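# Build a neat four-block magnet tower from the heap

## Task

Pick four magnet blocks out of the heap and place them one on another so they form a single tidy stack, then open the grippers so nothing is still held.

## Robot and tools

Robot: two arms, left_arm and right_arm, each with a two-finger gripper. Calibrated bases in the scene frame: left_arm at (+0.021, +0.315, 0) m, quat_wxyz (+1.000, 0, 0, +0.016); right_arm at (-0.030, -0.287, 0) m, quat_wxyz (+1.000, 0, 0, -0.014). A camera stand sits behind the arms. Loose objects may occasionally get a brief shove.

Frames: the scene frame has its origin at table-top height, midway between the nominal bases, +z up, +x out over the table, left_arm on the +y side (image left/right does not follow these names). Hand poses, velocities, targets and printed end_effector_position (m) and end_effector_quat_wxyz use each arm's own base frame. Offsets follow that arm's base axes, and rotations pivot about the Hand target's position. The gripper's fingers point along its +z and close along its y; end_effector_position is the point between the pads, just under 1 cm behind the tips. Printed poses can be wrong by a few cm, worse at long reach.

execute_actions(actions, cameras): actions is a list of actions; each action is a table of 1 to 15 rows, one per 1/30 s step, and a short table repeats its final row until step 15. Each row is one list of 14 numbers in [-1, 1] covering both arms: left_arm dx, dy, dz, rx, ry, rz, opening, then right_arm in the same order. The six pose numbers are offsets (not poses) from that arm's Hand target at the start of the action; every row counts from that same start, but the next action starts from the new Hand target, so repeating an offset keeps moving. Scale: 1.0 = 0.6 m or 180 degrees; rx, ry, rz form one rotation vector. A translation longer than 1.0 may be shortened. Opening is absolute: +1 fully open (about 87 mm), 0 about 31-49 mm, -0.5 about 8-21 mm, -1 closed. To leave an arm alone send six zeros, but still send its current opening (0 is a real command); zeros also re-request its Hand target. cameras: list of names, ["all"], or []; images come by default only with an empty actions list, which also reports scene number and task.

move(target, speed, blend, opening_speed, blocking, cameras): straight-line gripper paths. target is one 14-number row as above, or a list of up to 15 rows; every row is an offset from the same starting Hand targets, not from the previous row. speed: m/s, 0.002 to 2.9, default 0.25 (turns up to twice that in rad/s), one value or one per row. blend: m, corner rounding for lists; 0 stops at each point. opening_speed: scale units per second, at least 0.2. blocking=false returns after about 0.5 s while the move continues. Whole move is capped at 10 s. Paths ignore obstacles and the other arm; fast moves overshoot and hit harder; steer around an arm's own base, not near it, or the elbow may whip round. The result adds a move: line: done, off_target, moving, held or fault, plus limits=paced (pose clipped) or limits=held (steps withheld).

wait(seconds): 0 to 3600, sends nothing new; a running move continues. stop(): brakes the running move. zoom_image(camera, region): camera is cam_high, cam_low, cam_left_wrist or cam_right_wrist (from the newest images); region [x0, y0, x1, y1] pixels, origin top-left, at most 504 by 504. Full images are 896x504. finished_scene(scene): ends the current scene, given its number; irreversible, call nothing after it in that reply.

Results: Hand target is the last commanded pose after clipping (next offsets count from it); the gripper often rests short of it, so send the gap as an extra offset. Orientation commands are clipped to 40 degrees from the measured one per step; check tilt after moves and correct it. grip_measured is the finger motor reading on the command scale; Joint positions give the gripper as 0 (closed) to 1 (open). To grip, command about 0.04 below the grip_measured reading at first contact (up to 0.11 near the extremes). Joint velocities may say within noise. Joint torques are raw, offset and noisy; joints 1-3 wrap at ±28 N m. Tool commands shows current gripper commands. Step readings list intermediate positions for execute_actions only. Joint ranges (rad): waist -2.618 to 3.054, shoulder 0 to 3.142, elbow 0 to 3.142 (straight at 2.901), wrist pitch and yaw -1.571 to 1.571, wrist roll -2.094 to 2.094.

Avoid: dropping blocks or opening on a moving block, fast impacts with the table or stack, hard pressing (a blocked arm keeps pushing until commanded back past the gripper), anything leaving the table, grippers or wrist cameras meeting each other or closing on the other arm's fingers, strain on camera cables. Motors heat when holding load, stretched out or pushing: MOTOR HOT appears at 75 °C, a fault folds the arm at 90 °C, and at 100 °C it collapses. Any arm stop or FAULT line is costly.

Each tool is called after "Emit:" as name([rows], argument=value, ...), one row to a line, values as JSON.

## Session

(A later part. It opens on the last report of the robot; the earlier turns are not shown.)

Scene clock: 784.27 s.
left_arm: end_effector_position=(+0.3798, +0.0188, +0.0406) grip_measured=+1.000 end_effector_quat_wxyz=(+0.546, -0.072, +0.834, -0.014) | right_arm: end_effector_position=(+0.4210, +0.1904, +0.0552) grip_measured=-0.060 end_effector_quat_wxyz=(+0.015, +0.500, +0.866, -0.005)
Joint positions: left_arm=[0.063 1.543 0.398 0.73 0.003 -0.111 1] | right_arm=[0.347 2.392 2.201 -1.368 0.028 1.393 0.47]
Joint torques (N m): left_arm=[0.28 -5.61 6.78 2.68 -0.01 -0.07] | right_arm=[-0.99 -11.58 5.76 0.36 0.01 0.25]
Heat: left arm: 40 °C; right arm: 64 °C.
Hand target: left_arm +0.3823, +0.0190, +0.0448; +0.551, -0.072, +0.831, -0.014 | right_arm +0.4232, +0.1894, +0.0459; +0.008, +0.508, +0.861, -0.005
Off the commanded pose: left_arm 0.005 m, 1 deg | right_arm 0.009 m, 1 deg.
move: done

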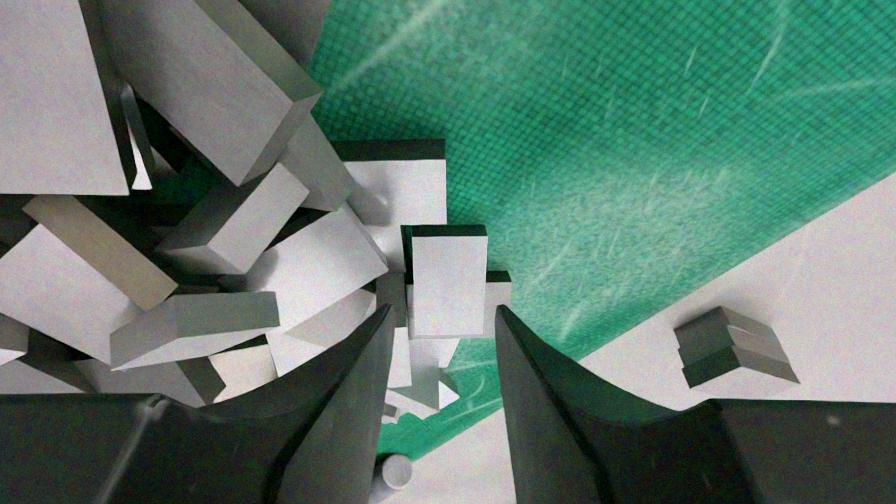

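Emit:
move([
  [0,0,0,0,0,0,1,0.0,-0.0035,-0.047,0,0,0,-0.06],
  [0,0,0,0,0,0,1,0.0,-0.0035,-0.047,0,0,0,-0.35],
], speed=0.1, opening_speed=2, cameras=["cam_right_wrist"])

Scene clock: 794.07 s.
left_arm: end_effector_position=(+0.3798, +0.0188, +0.0406) grip_measured=+1.000 end_effector_quat_wxyz=(+0.546, -0.072, +0.834, -0.014) | right_arm: end_effector_position=(+0.4197, +0.1885, +0.0279) grip_measured=-0.200 end_effector_quat_wxyz=(+0.012, +0.501, +0.865, -0.007)
Joint positions: left_arm=[0.063 1.543 0.398 0.73 0.003 -0.111 1] | right_arm=[0.344 2.392 2.092 -1.267 0.028 1.393 0.4]
Joint torques (N m): left_arm=[0.31 -5.56 6.79 2.69 -0.01 -0.05] | right_arm=[-1.16 -11.48 5.33 0.42 0.03 0.2]
Heat: left arm: 40 °C; right arm: 66 °C.
Hand target: left_arm +0.3823, +0.0190, +0.0448; +0.551, -0.072, +0.831, -0.014 | right_arm +0.4231, +0.1874, +0.0178; +0.008, +0.508, +0.861, -0.005
Off the commanded pose: left_arm 0.005 m, 1 deg | right_arm 0.011 m, 1 deg.
move: off_target (right_arm); target 2's new opening was sent with right_arm's hand 0.012 m and 1 deg from that target

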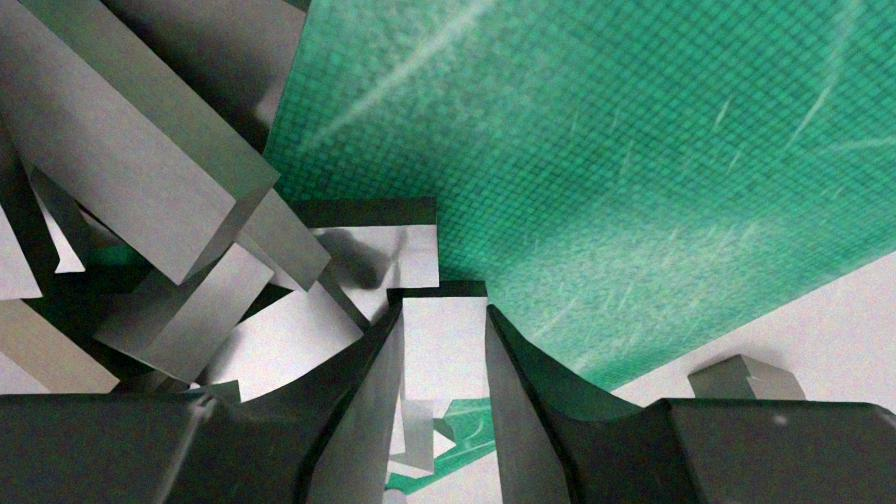

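Emit:
move([
  [0,0,0,0,0,0,1,0,0,0.1,0,0,0,-0.33],
  [0,0,0,0,0,0,1,-0.2592,0.0053,0.17,-0.0728,-0.1219,0.3298,-0.33],
  [0,0,0,0,0,0,1,-0.2592,0.0053,0.1,-0.0728,-0.1219,0.3298,-0.33],
], blend=[0.03,0.02,0], speed=[0.2,0.35,0.15], cameras=["cam_right_wrist","cam_low"])

Emit:
zoom_image(camera="cam_right_wrist", region=[360, 180, 560, 420])

Emit:
zoom_image(camera="cam_low", region=[200, 240, 320, 350])

Scene clock: 825.23 s.
left_arm: end_effector_position=(+0.3798, +0.0188, +0.0406) grip_measured=+1.000 end_effector_quat_wxyz=(+0.546, -0.072, +0.834, -0.014) | right_arm: end_effector_position=(+0.2659, +0.1903, +0.0757) grip_measured=-0.200 end_effector_quat_wxyz=(+0.209, +0.013, +0.978, -0.004)
Joint positions: left_arm=[0.063 1.543 0.398 0.73 0.003 -0.111 1] | right_arm=[0.69 1.612 1.155 -0.789 0.273 0.671 0.4]
Joint torques (N m): left_arm=[0.25 -5.61 6.74 2.69 -0.02 -0.07] | right_arm=[0.05 -8.35 5.78 0.89 0.33 0.01]
Heat: left arm: 40 °C; right arm: 69 °C.
Hand target: left_arm +0.3823, +0.0190, +0.0448; +0.551, -0.072, +0.831, -0.014 | right_arm +0.2677, +0.1905, +0.0778; +0.220, +0.006, +0.975, -0.002
Off the commanded pose: left_arm 0.005 m, 1 deg | right_arm 0.003 m, 2 deg.
move: done; blend cut to 0.0299 m at target 1
Images, in order (width x height): cam_low 896x504, cam_right_wrist 896x504.

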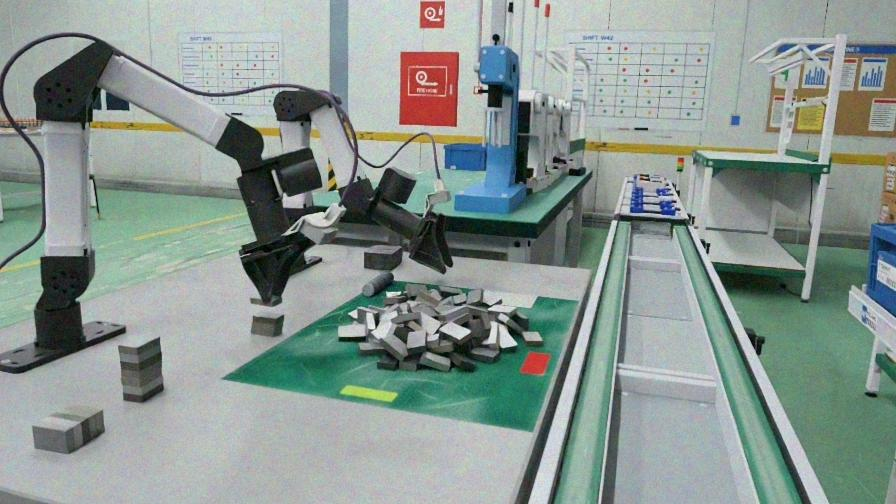

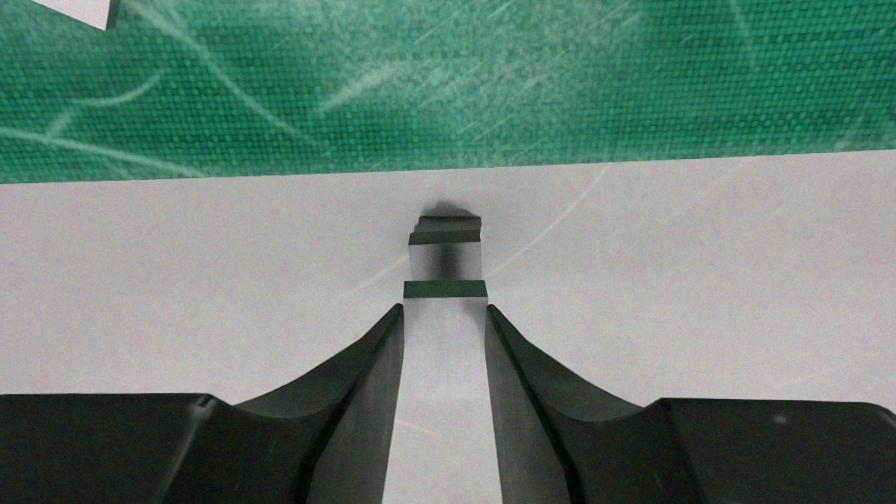

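Scaled by 2.100 from the camera's image (finer frame: 1280x720).

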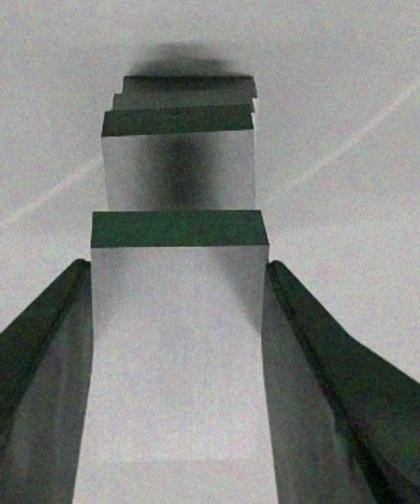

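Scaled by 4.200 from the camera's image (finer frame: 1280x720).

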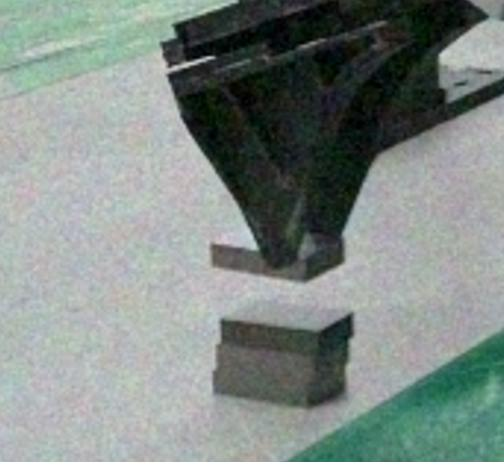

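Emit:
move(target=[0,0,0,0,0,0,1,0.003,0.0,-0.042,0,-0.013,0.013,-0.33], speed=0.1, cameras=["cam_right_wrist","cam_low"])

Emit:
zoom_image(camera="cam_right_wrist", region=[360, 180, 560, 420])

Emit:
zoom_image(camera="cam_low", region=[200, 240, 320, 350])

Scene clock: 837.53 s.
left_arm: end_effector_position=(+0.3798, +0.0188, +0.0406) grip_measured=+1.000 end_effector_quat_wxyz=(+0.546, -0.072, +0.834, -0.014) | right_arm: end_effector_position=(+0.2632, +0.1860, +0.0559) grip_measured=-0.200 end_effector_quat_wxyz=(+0.222, -0.010, +0.975, -0.006)
Joint positions: left_arm=[0.063 1.543 0.398 0.73 0.003 -0.111 1] | right_arm=[0.697 1.597 1.052 -0.676 0.287 0.626 0.4]
Joint torques (N m): left_arm=[0.34 -5.59 6.76 2.7 -0.01 -0.06] | right_arm=[0.02 -7.01 4.68 1.35 0.33 -0.01]
Heat: left arm: 40 °C; right arm: 64 °C.
Hand target: left_arm +0.3823, +0.0190, +0.0448; +0.551, -0.072, +0.831, -0.014 | right_arm +0.2694, +0.1906, +0.0525; +0.240, -0.014, +0.971, +0.003
Off the commanded pose: left_arm 0.005 m, 1 deg | right_arm 0.008 m, 2 deg.
move: done
Images, in order (width x height): cam_low 896x504, cam_right_wrist 896x504.

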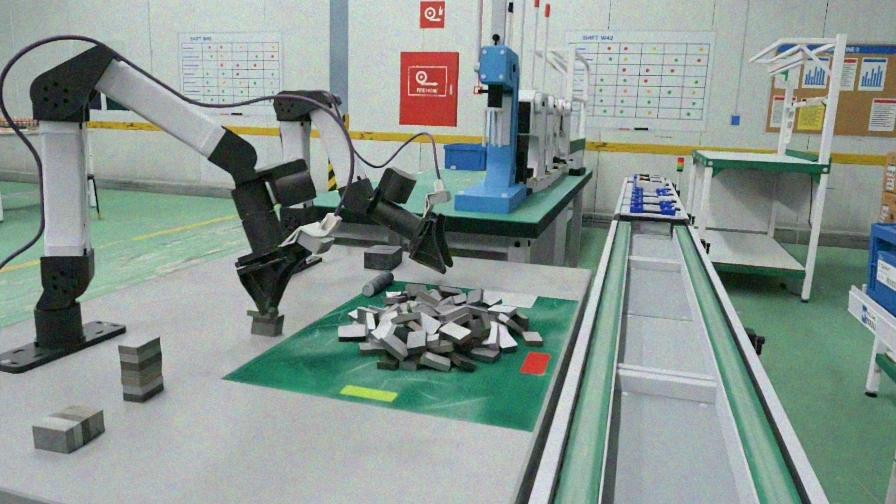

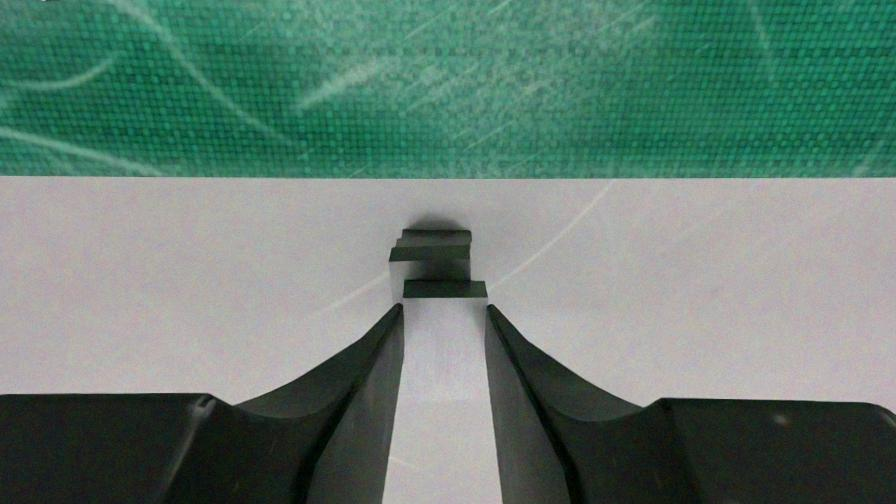

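Scaled by 2.100 from the camera's image (finer frame: 1280x720).

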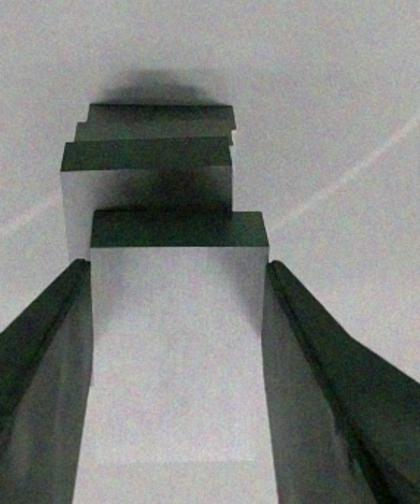

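Scaled by 4.200 from the camera's image (finer frame: 1280x720).

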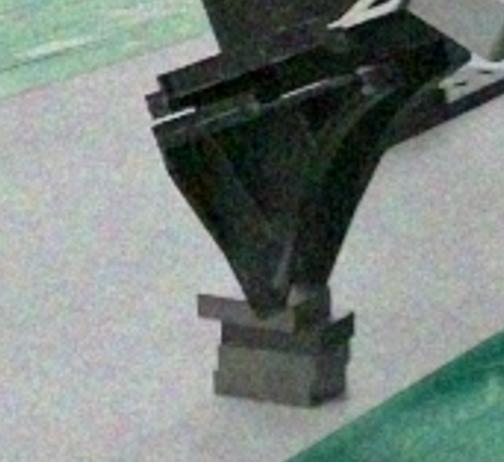

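Emit:
move([
  [0,0,0,0,0,0,1,0.007,0.009,0.025,0,0,0,-0.33],
  [0,0,0,0,0,0,1,0.006,0.008,0.005,0,0,0,-0.33],
], speed=0.08, cameras=["cam_right_wrist","cam_low"])

Emit:
zoom_image(camera="cam_right_wrist", region=[360, 180, 560, 420])

Emit:
zoom_image(camera="cam_low", region=[200, 240, 320, 350])

Scene clock: 850.87 s.
left_arm: end_effector_position=(+0.3798, +0.0188, +0.0406) grip_measured=+1.000 end_effector_quat_wxyz=(+0.546, -0.072, +0.834, -0.014) | right_arm: end_effector_position=(+0.2715, +0.1935, +0.0595) grip_measured=-0.200 end_effector_quat_wxyz=(+0.236, -0.008, +0.972, +0.005)
Joint positions: left_arm=[0.063 1.543 0.398 0.73 0.003 -0.111 1] | right_arm=[0.699 1.604 1.065 -0.646 0.289 0.625 0.4]
Joint torques (N m): left_arm=[0.29 -5.59 6.79 2.68 -0.03 -0.07] | right_arm=[0.24 -6.28 6.2 1.04 0.33 0.07]
Heat: left arm: 40 °C; right arm: 59 °C.
Hand target: left_arm +0.3823, +0.0190, +0.0448; +0.551, -0.072, +0.831, -0.014 | right_arm +0.2730, +0.1953, +0.0555; +0.240, -0.014, +0.971, +0.003
Off the commanded pose: left_arm 0.005 m, 1 deg | right_arm 0.005 m, 1 deg.
move: done
Images, in order (width x height): cam_low 896x504, cam_right_wrist 896x504.

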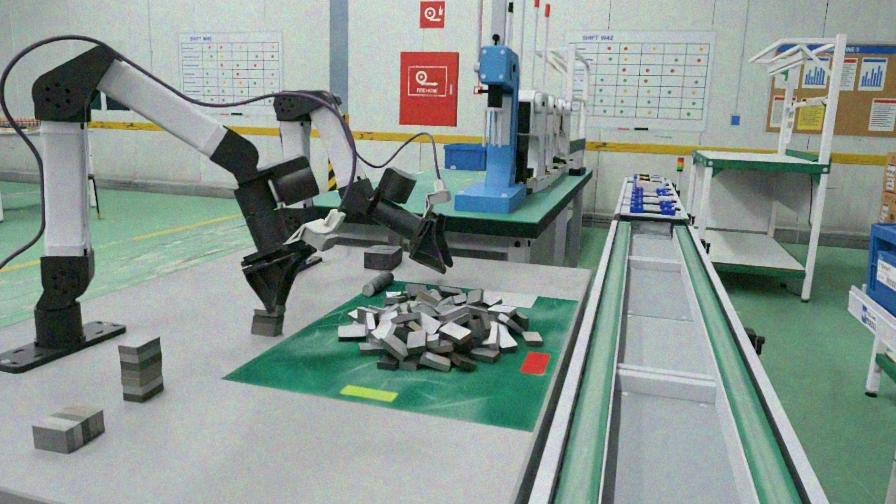

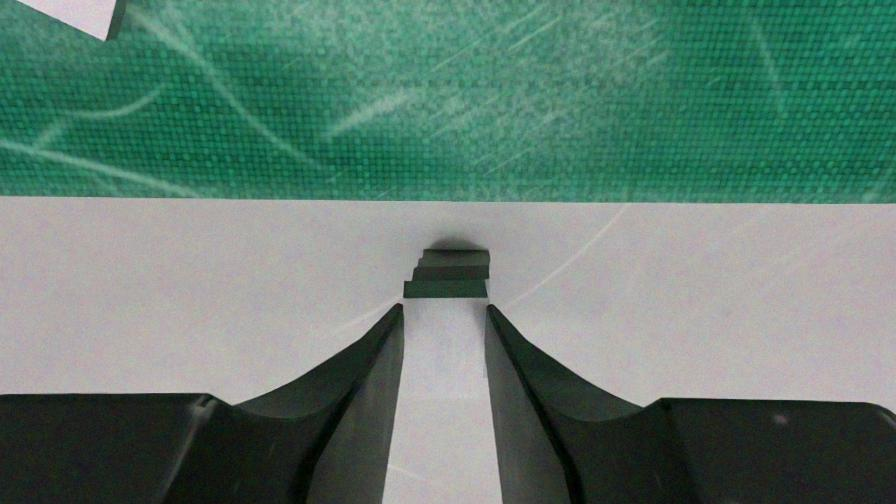

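Scaled by 2.100 from the camera's image (finer frame: 1280x720).

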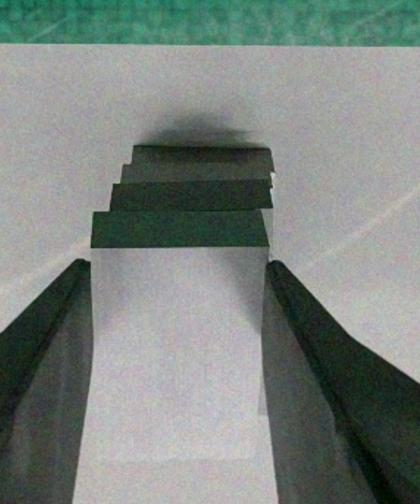

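Scaled by 4.200 from the camera's image (finer frame: 1280x720).

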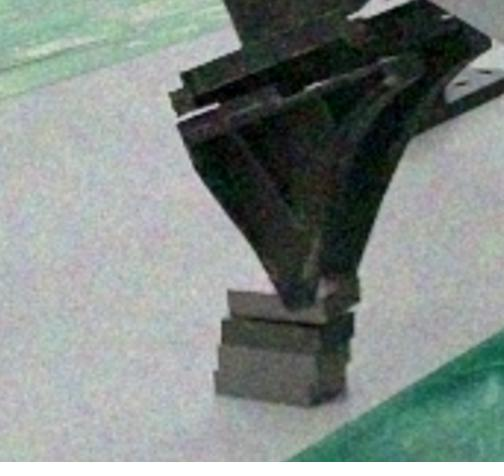

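Emit:
move(target=[0,0,0,0,0,0,1,-0.005,-0.0035,-0.012,0,0,0,-0.33], speed=0.06, cameras=["cam_right_wrist","cam_low"])

Emit:
zoom_image(camera="cam_right_wrist", region=[360, 180, 560, 420])

Emit:
zoom_image(camera="cam_low", region=[200, 240, 320, 350])

Scene clock: 859.40 s.
left_arm: end_effector_position=(+0.3798, +0.0188, +0.0406) grip_measured=+1.000 end_effector_quat_wxyz=(+0.546, -0.072, +0.834, -0.014) | right_arm: end_effector_position=(+0.2722, +0.1936, +0.0568) grip_measured=-0.200 end_effector_quat_wxyz=(+0.240, -0.008, +0.971, +0.006)
Joint positions: left_arm=[0.063 1.543 0.398 0.73 0.003 -0.111 1] | right_arm=[0.7 1.604 1.052 -0.626 0.293 0.625 0.4]
Joint torques (N m): left_arm=[0.28 -5.59 6.78 2.7 -0.02 -0.06] | right_arm=[0.24 -6.56 4.26 1.12 0.29 0.08]
Heat: left arm: 40 °C; right arm: 55 °C.
Hand target: left_arm +0.3823, +0.0190, +0.0448; +0.551, -0.072, +0.831, -0.014 | right_arm +0.2701, +0.1932, +0.0484; +0.240, -0.013, +0.971, +0.003
Off the commanded pose: left_arm 0.005 m, 1 deg | right_arm 0.009 m, 1 deg.
move: done
Images, in order (width x height): cam_low 896x504, cam_right_wrist 896x504.

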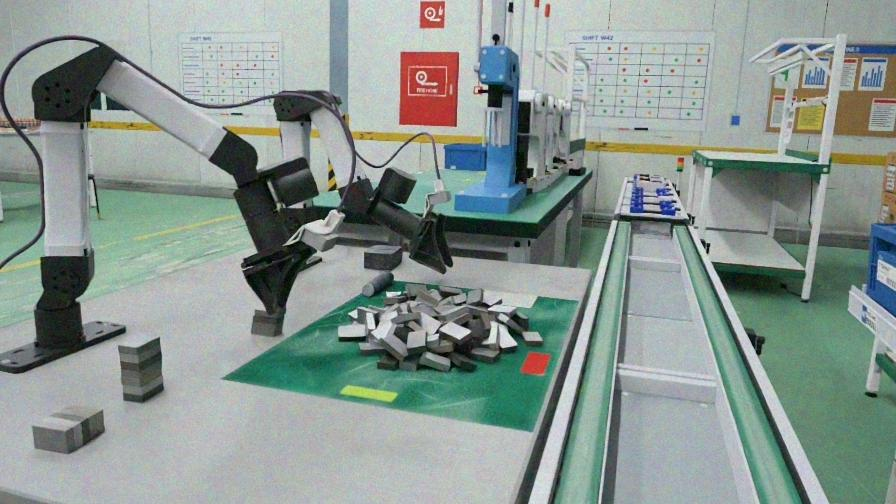

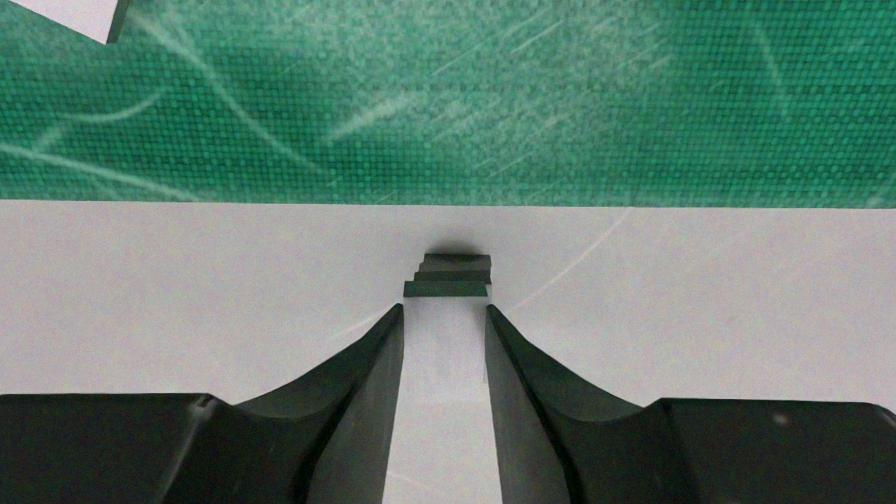

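Scaled by 2.100 from the camera's image (finer frame: 1280x720).

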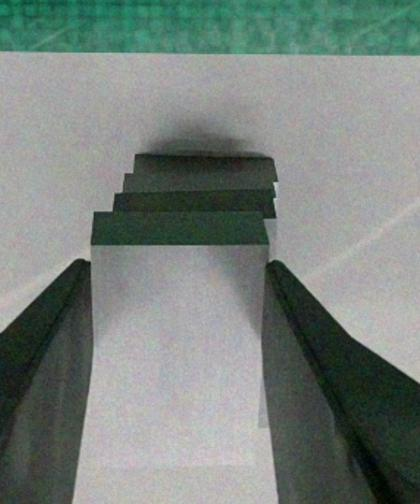

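Scaled by 4.200 from the camera's image (finer frame: 1280x720).

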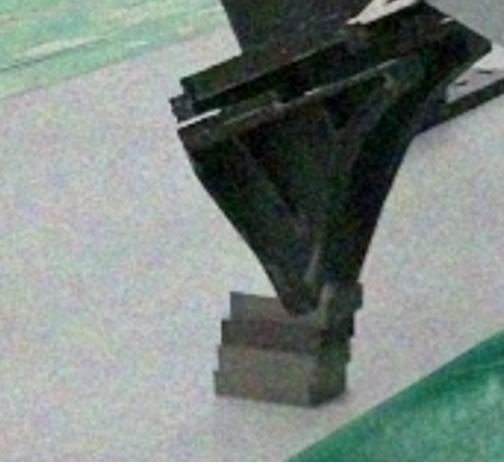

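Emit:
move([
  [0,0,0,0,0,0,1,-0.003,-0.003,0.035,0,0,0,-0.33],
  [0,0,0,0,0,0,1,-0.007,-0.005,0.015,0,0,0,-0.33],
], speed=0.08, cameras=["cam_right_wrist","cam_low"])

Emit:
zoom_image(camera="cam_right_wrist", region=[360, 180, 560, 420])

Emit:
zoom_image(camera="cam_low", region=[200, 240, 320, 350])

Scene clock: 869.57 s.
left_arm: end_effector_position=(+0.3798, +0.0188, +0.0406) grip_measured=+1.000 end_effector_quat_wxyz=(+0.546, -0.072, +0.834, -0.014) | right_arm: end_effector_position=(+0.2696, +0.1914, +0.0574) grip_measured=-0.200 end_effector_quat_wxyz=(+0.236, -0.009, +0.972, +0.003)
Joint positions: left_arm=[0.063 1.543 0.398 0.73 0.003 -0.111 1] | right_arm=[0.7 1.599 1.052 -0.641 0.293 0.625 0.4]
Joint torques (N m): left_arm=[0.28 -5.55 6.82 2.69 0 -0.07] | right_arm=[0.39 -8.53 4.83 0.9 0.29 0.09]
Heat: left arm: 40 °C; right arm: 53 °C.
Hand target: left_arm +0.3823, +0.0190, +0.0448; +0.551, -0.072, +0.831, -0.014 | right_arm +0.2659, +0.1902, +0.0574; +0.240, -0.013, +0.971, +0.003
Off the commanded pose: left_arm 0.005 m, 1 deg | right_arm 0.004 m, 1 deg.
move: done
Images, in order (width x height): cam_low 896x504, cam_right_wrist 896x504.

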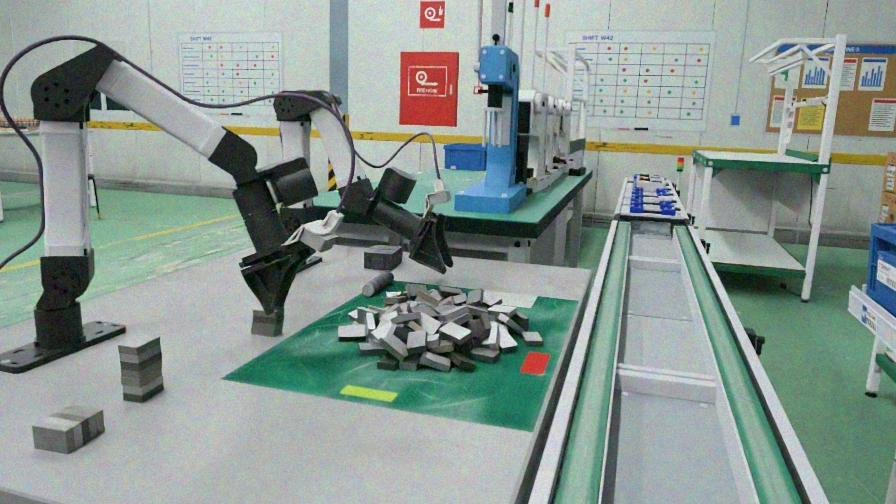

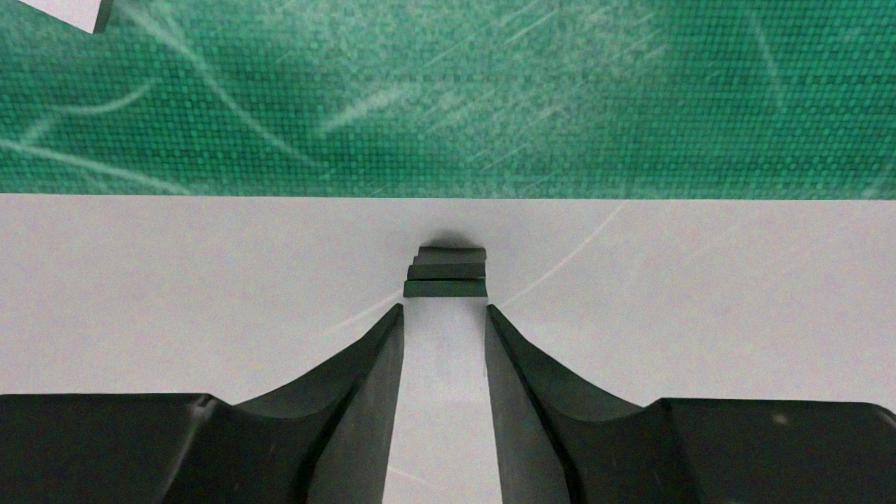

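Scaled by 2.100 from the camera's image (finer frame: 1280x720).

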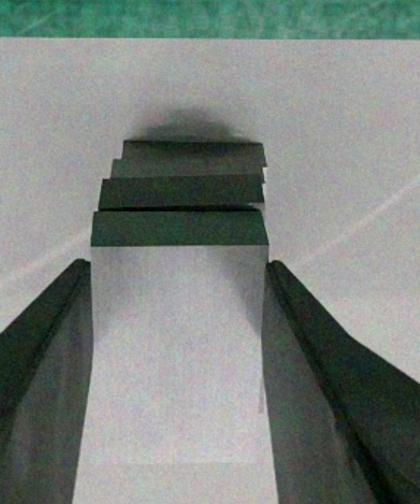

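Scaled by 4.200 from the camera's image (finer frame: 1280x720).

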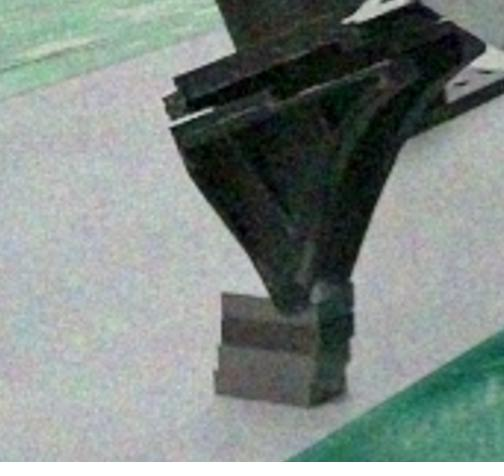

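Emit:
move(target=[0,0,0,0,0,0,1,0.002,0.0,-0.013,0,0,0,-0.33], speed=0.05, cameras=["cam_low"])

Emit:
zoom_image(camera="cam_low", region=[200, 240, 320, 350])

Scene clock: 875.27 s.
left_arm: end_effector_position=(+0.3798, +0.0188, +0.0406) grip_measured=+1.000 end_effector_quat_wxyz=(+0.546, -0.072, +0.834, -0.014) | right_arm: end_effector_position=(+0.2697, +0.1914, +0.0567) grip_measured=-0.200 end_effector_quat_wxyz=(+0.240, -0.008, +0.971, +0.005)
Joint positions: left_arm=[0.063 1.543 0.398 0.73 0.003 -0.111 1] | right_arm=[0.7 1.593 1.039 -0.626 0.294 0.625 0.4]
Joint torques (N m): left_arm=[0.28 -5.59 6.74 2.7 -0.02 -0.07] | right_arm=[0.06 -6.93 4.21 1.08 0.27 0.08]
Heat: left arm: 40 °C; right arm: 52 °C.
Hand target: left_arm +0.3823, +0.0190, +0.0448; +0.551, -0.072, +0.831, -0.014 | right_arm +0.2671, +0.1902, +0.0496; +0.240, -0.013, +0.971, +0.003
Off the commanded pose: left_arm 0.005 m, 1 deg | right_arm 0.008 m, 1 deg.
move: done

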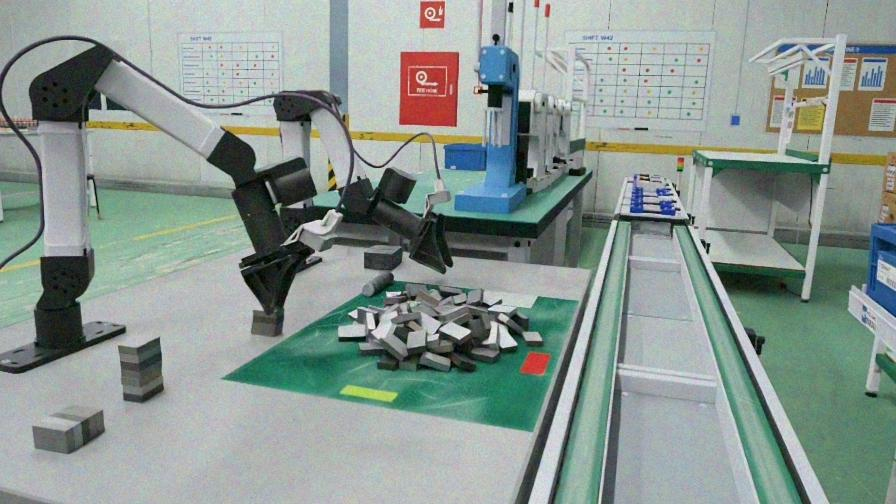

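Scaled by 4.200 from the camera's image (finer frame: 1280x720).

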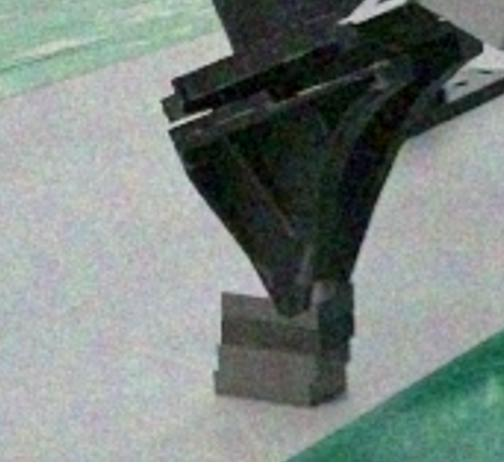

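Emit:
move([
  [0,0,0,0,0,0,1,0,0,0,0,0,0,0.15],
  [0,0,0,0,0,0,1,0,0,0.15,0,0,0,0.15],
], blend=[0,0], speed=[0.05,0.12], opening_speed=1.5, cameras=["cam_low","cam_right_wrist"])

Emit:
zoom_image(camera="cam_low", region=[200, 240, 320, 350])

Scene clock: 887.00 s.
left_arm: end_effector_position=(+0.3798, +0.0188, +0.0406) grip_measured=+1.000 end_effector_quat_wxyz=(+0.546, -0.072, +0.834, -0.014) | right_arm: end_effector_position=(+0.2656, +0.1880, +0.1258) grip_measured=+0.150 end_effector_quat_wxyz=(+0.228, -0.010, +0.974, -0.005)
Joint positions: left_arm=[0.063 1.543 0.398 0.73 0.003 -0.111 1] | right_arm=[0.7 1.556 1.289 -0.945 0.294 0.625 0.575]
Joint torques (N m): left_arm=[0.27 -5.63 6.83 2.7 -0.01 -0.06] | right_arm=[0.14 -8.39 9.51 0.67 0.29 0.07]
Heat: left arm: 40 °C; right arm: 51 °C.
Hand target: left_arm +0.3823, +0.0190, +0.0448; +0.551, -0.072, +0.831, -0.014 | right_arm +0.2671, +0.1902, +0.1397; +0.240, -0.013, +0.971, +0.003
Off the commanded pose: left_arm 0.005 m, 1 deg | right_arm 0.014 m, 2 deg.
move: off_target (right_arm)

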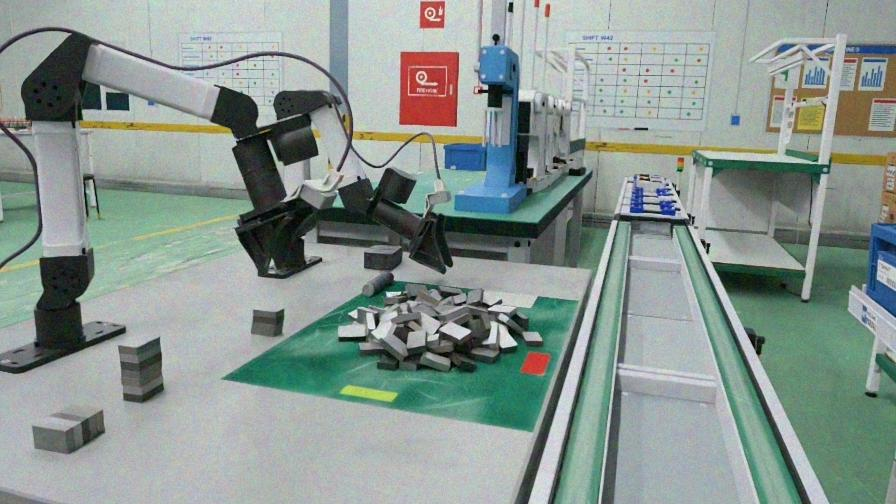

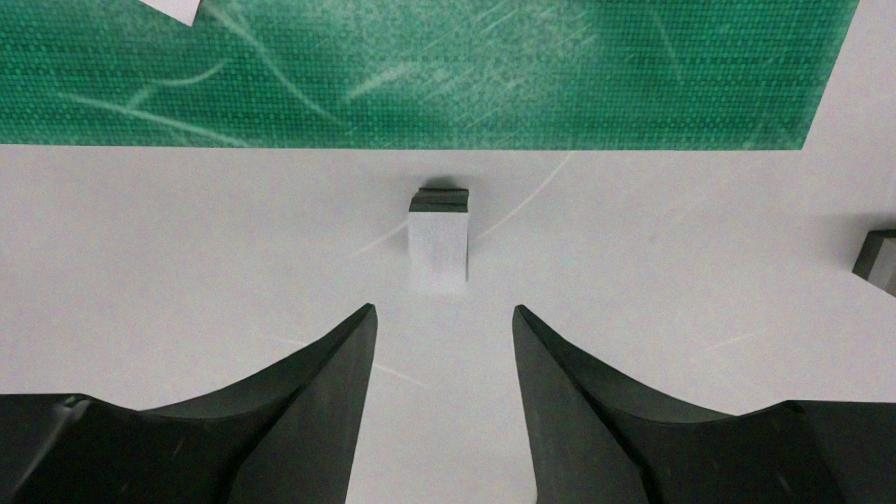

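Scaled by 4.200 from the camera's image (finer frame: 1280x720).

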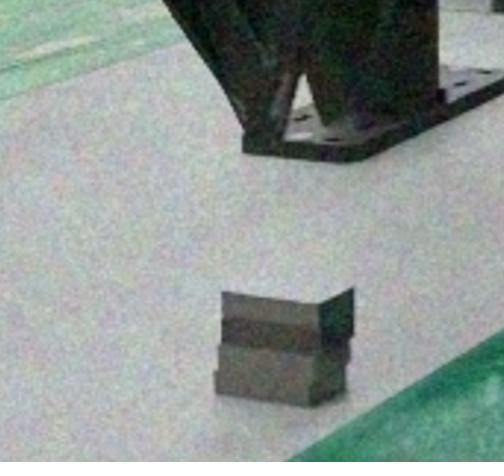

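The four blocks are stacked flat and square, and the gripper has let go and moved clear.

Emit:
finished_scene(scene=2)

The scene is finished: the task was done.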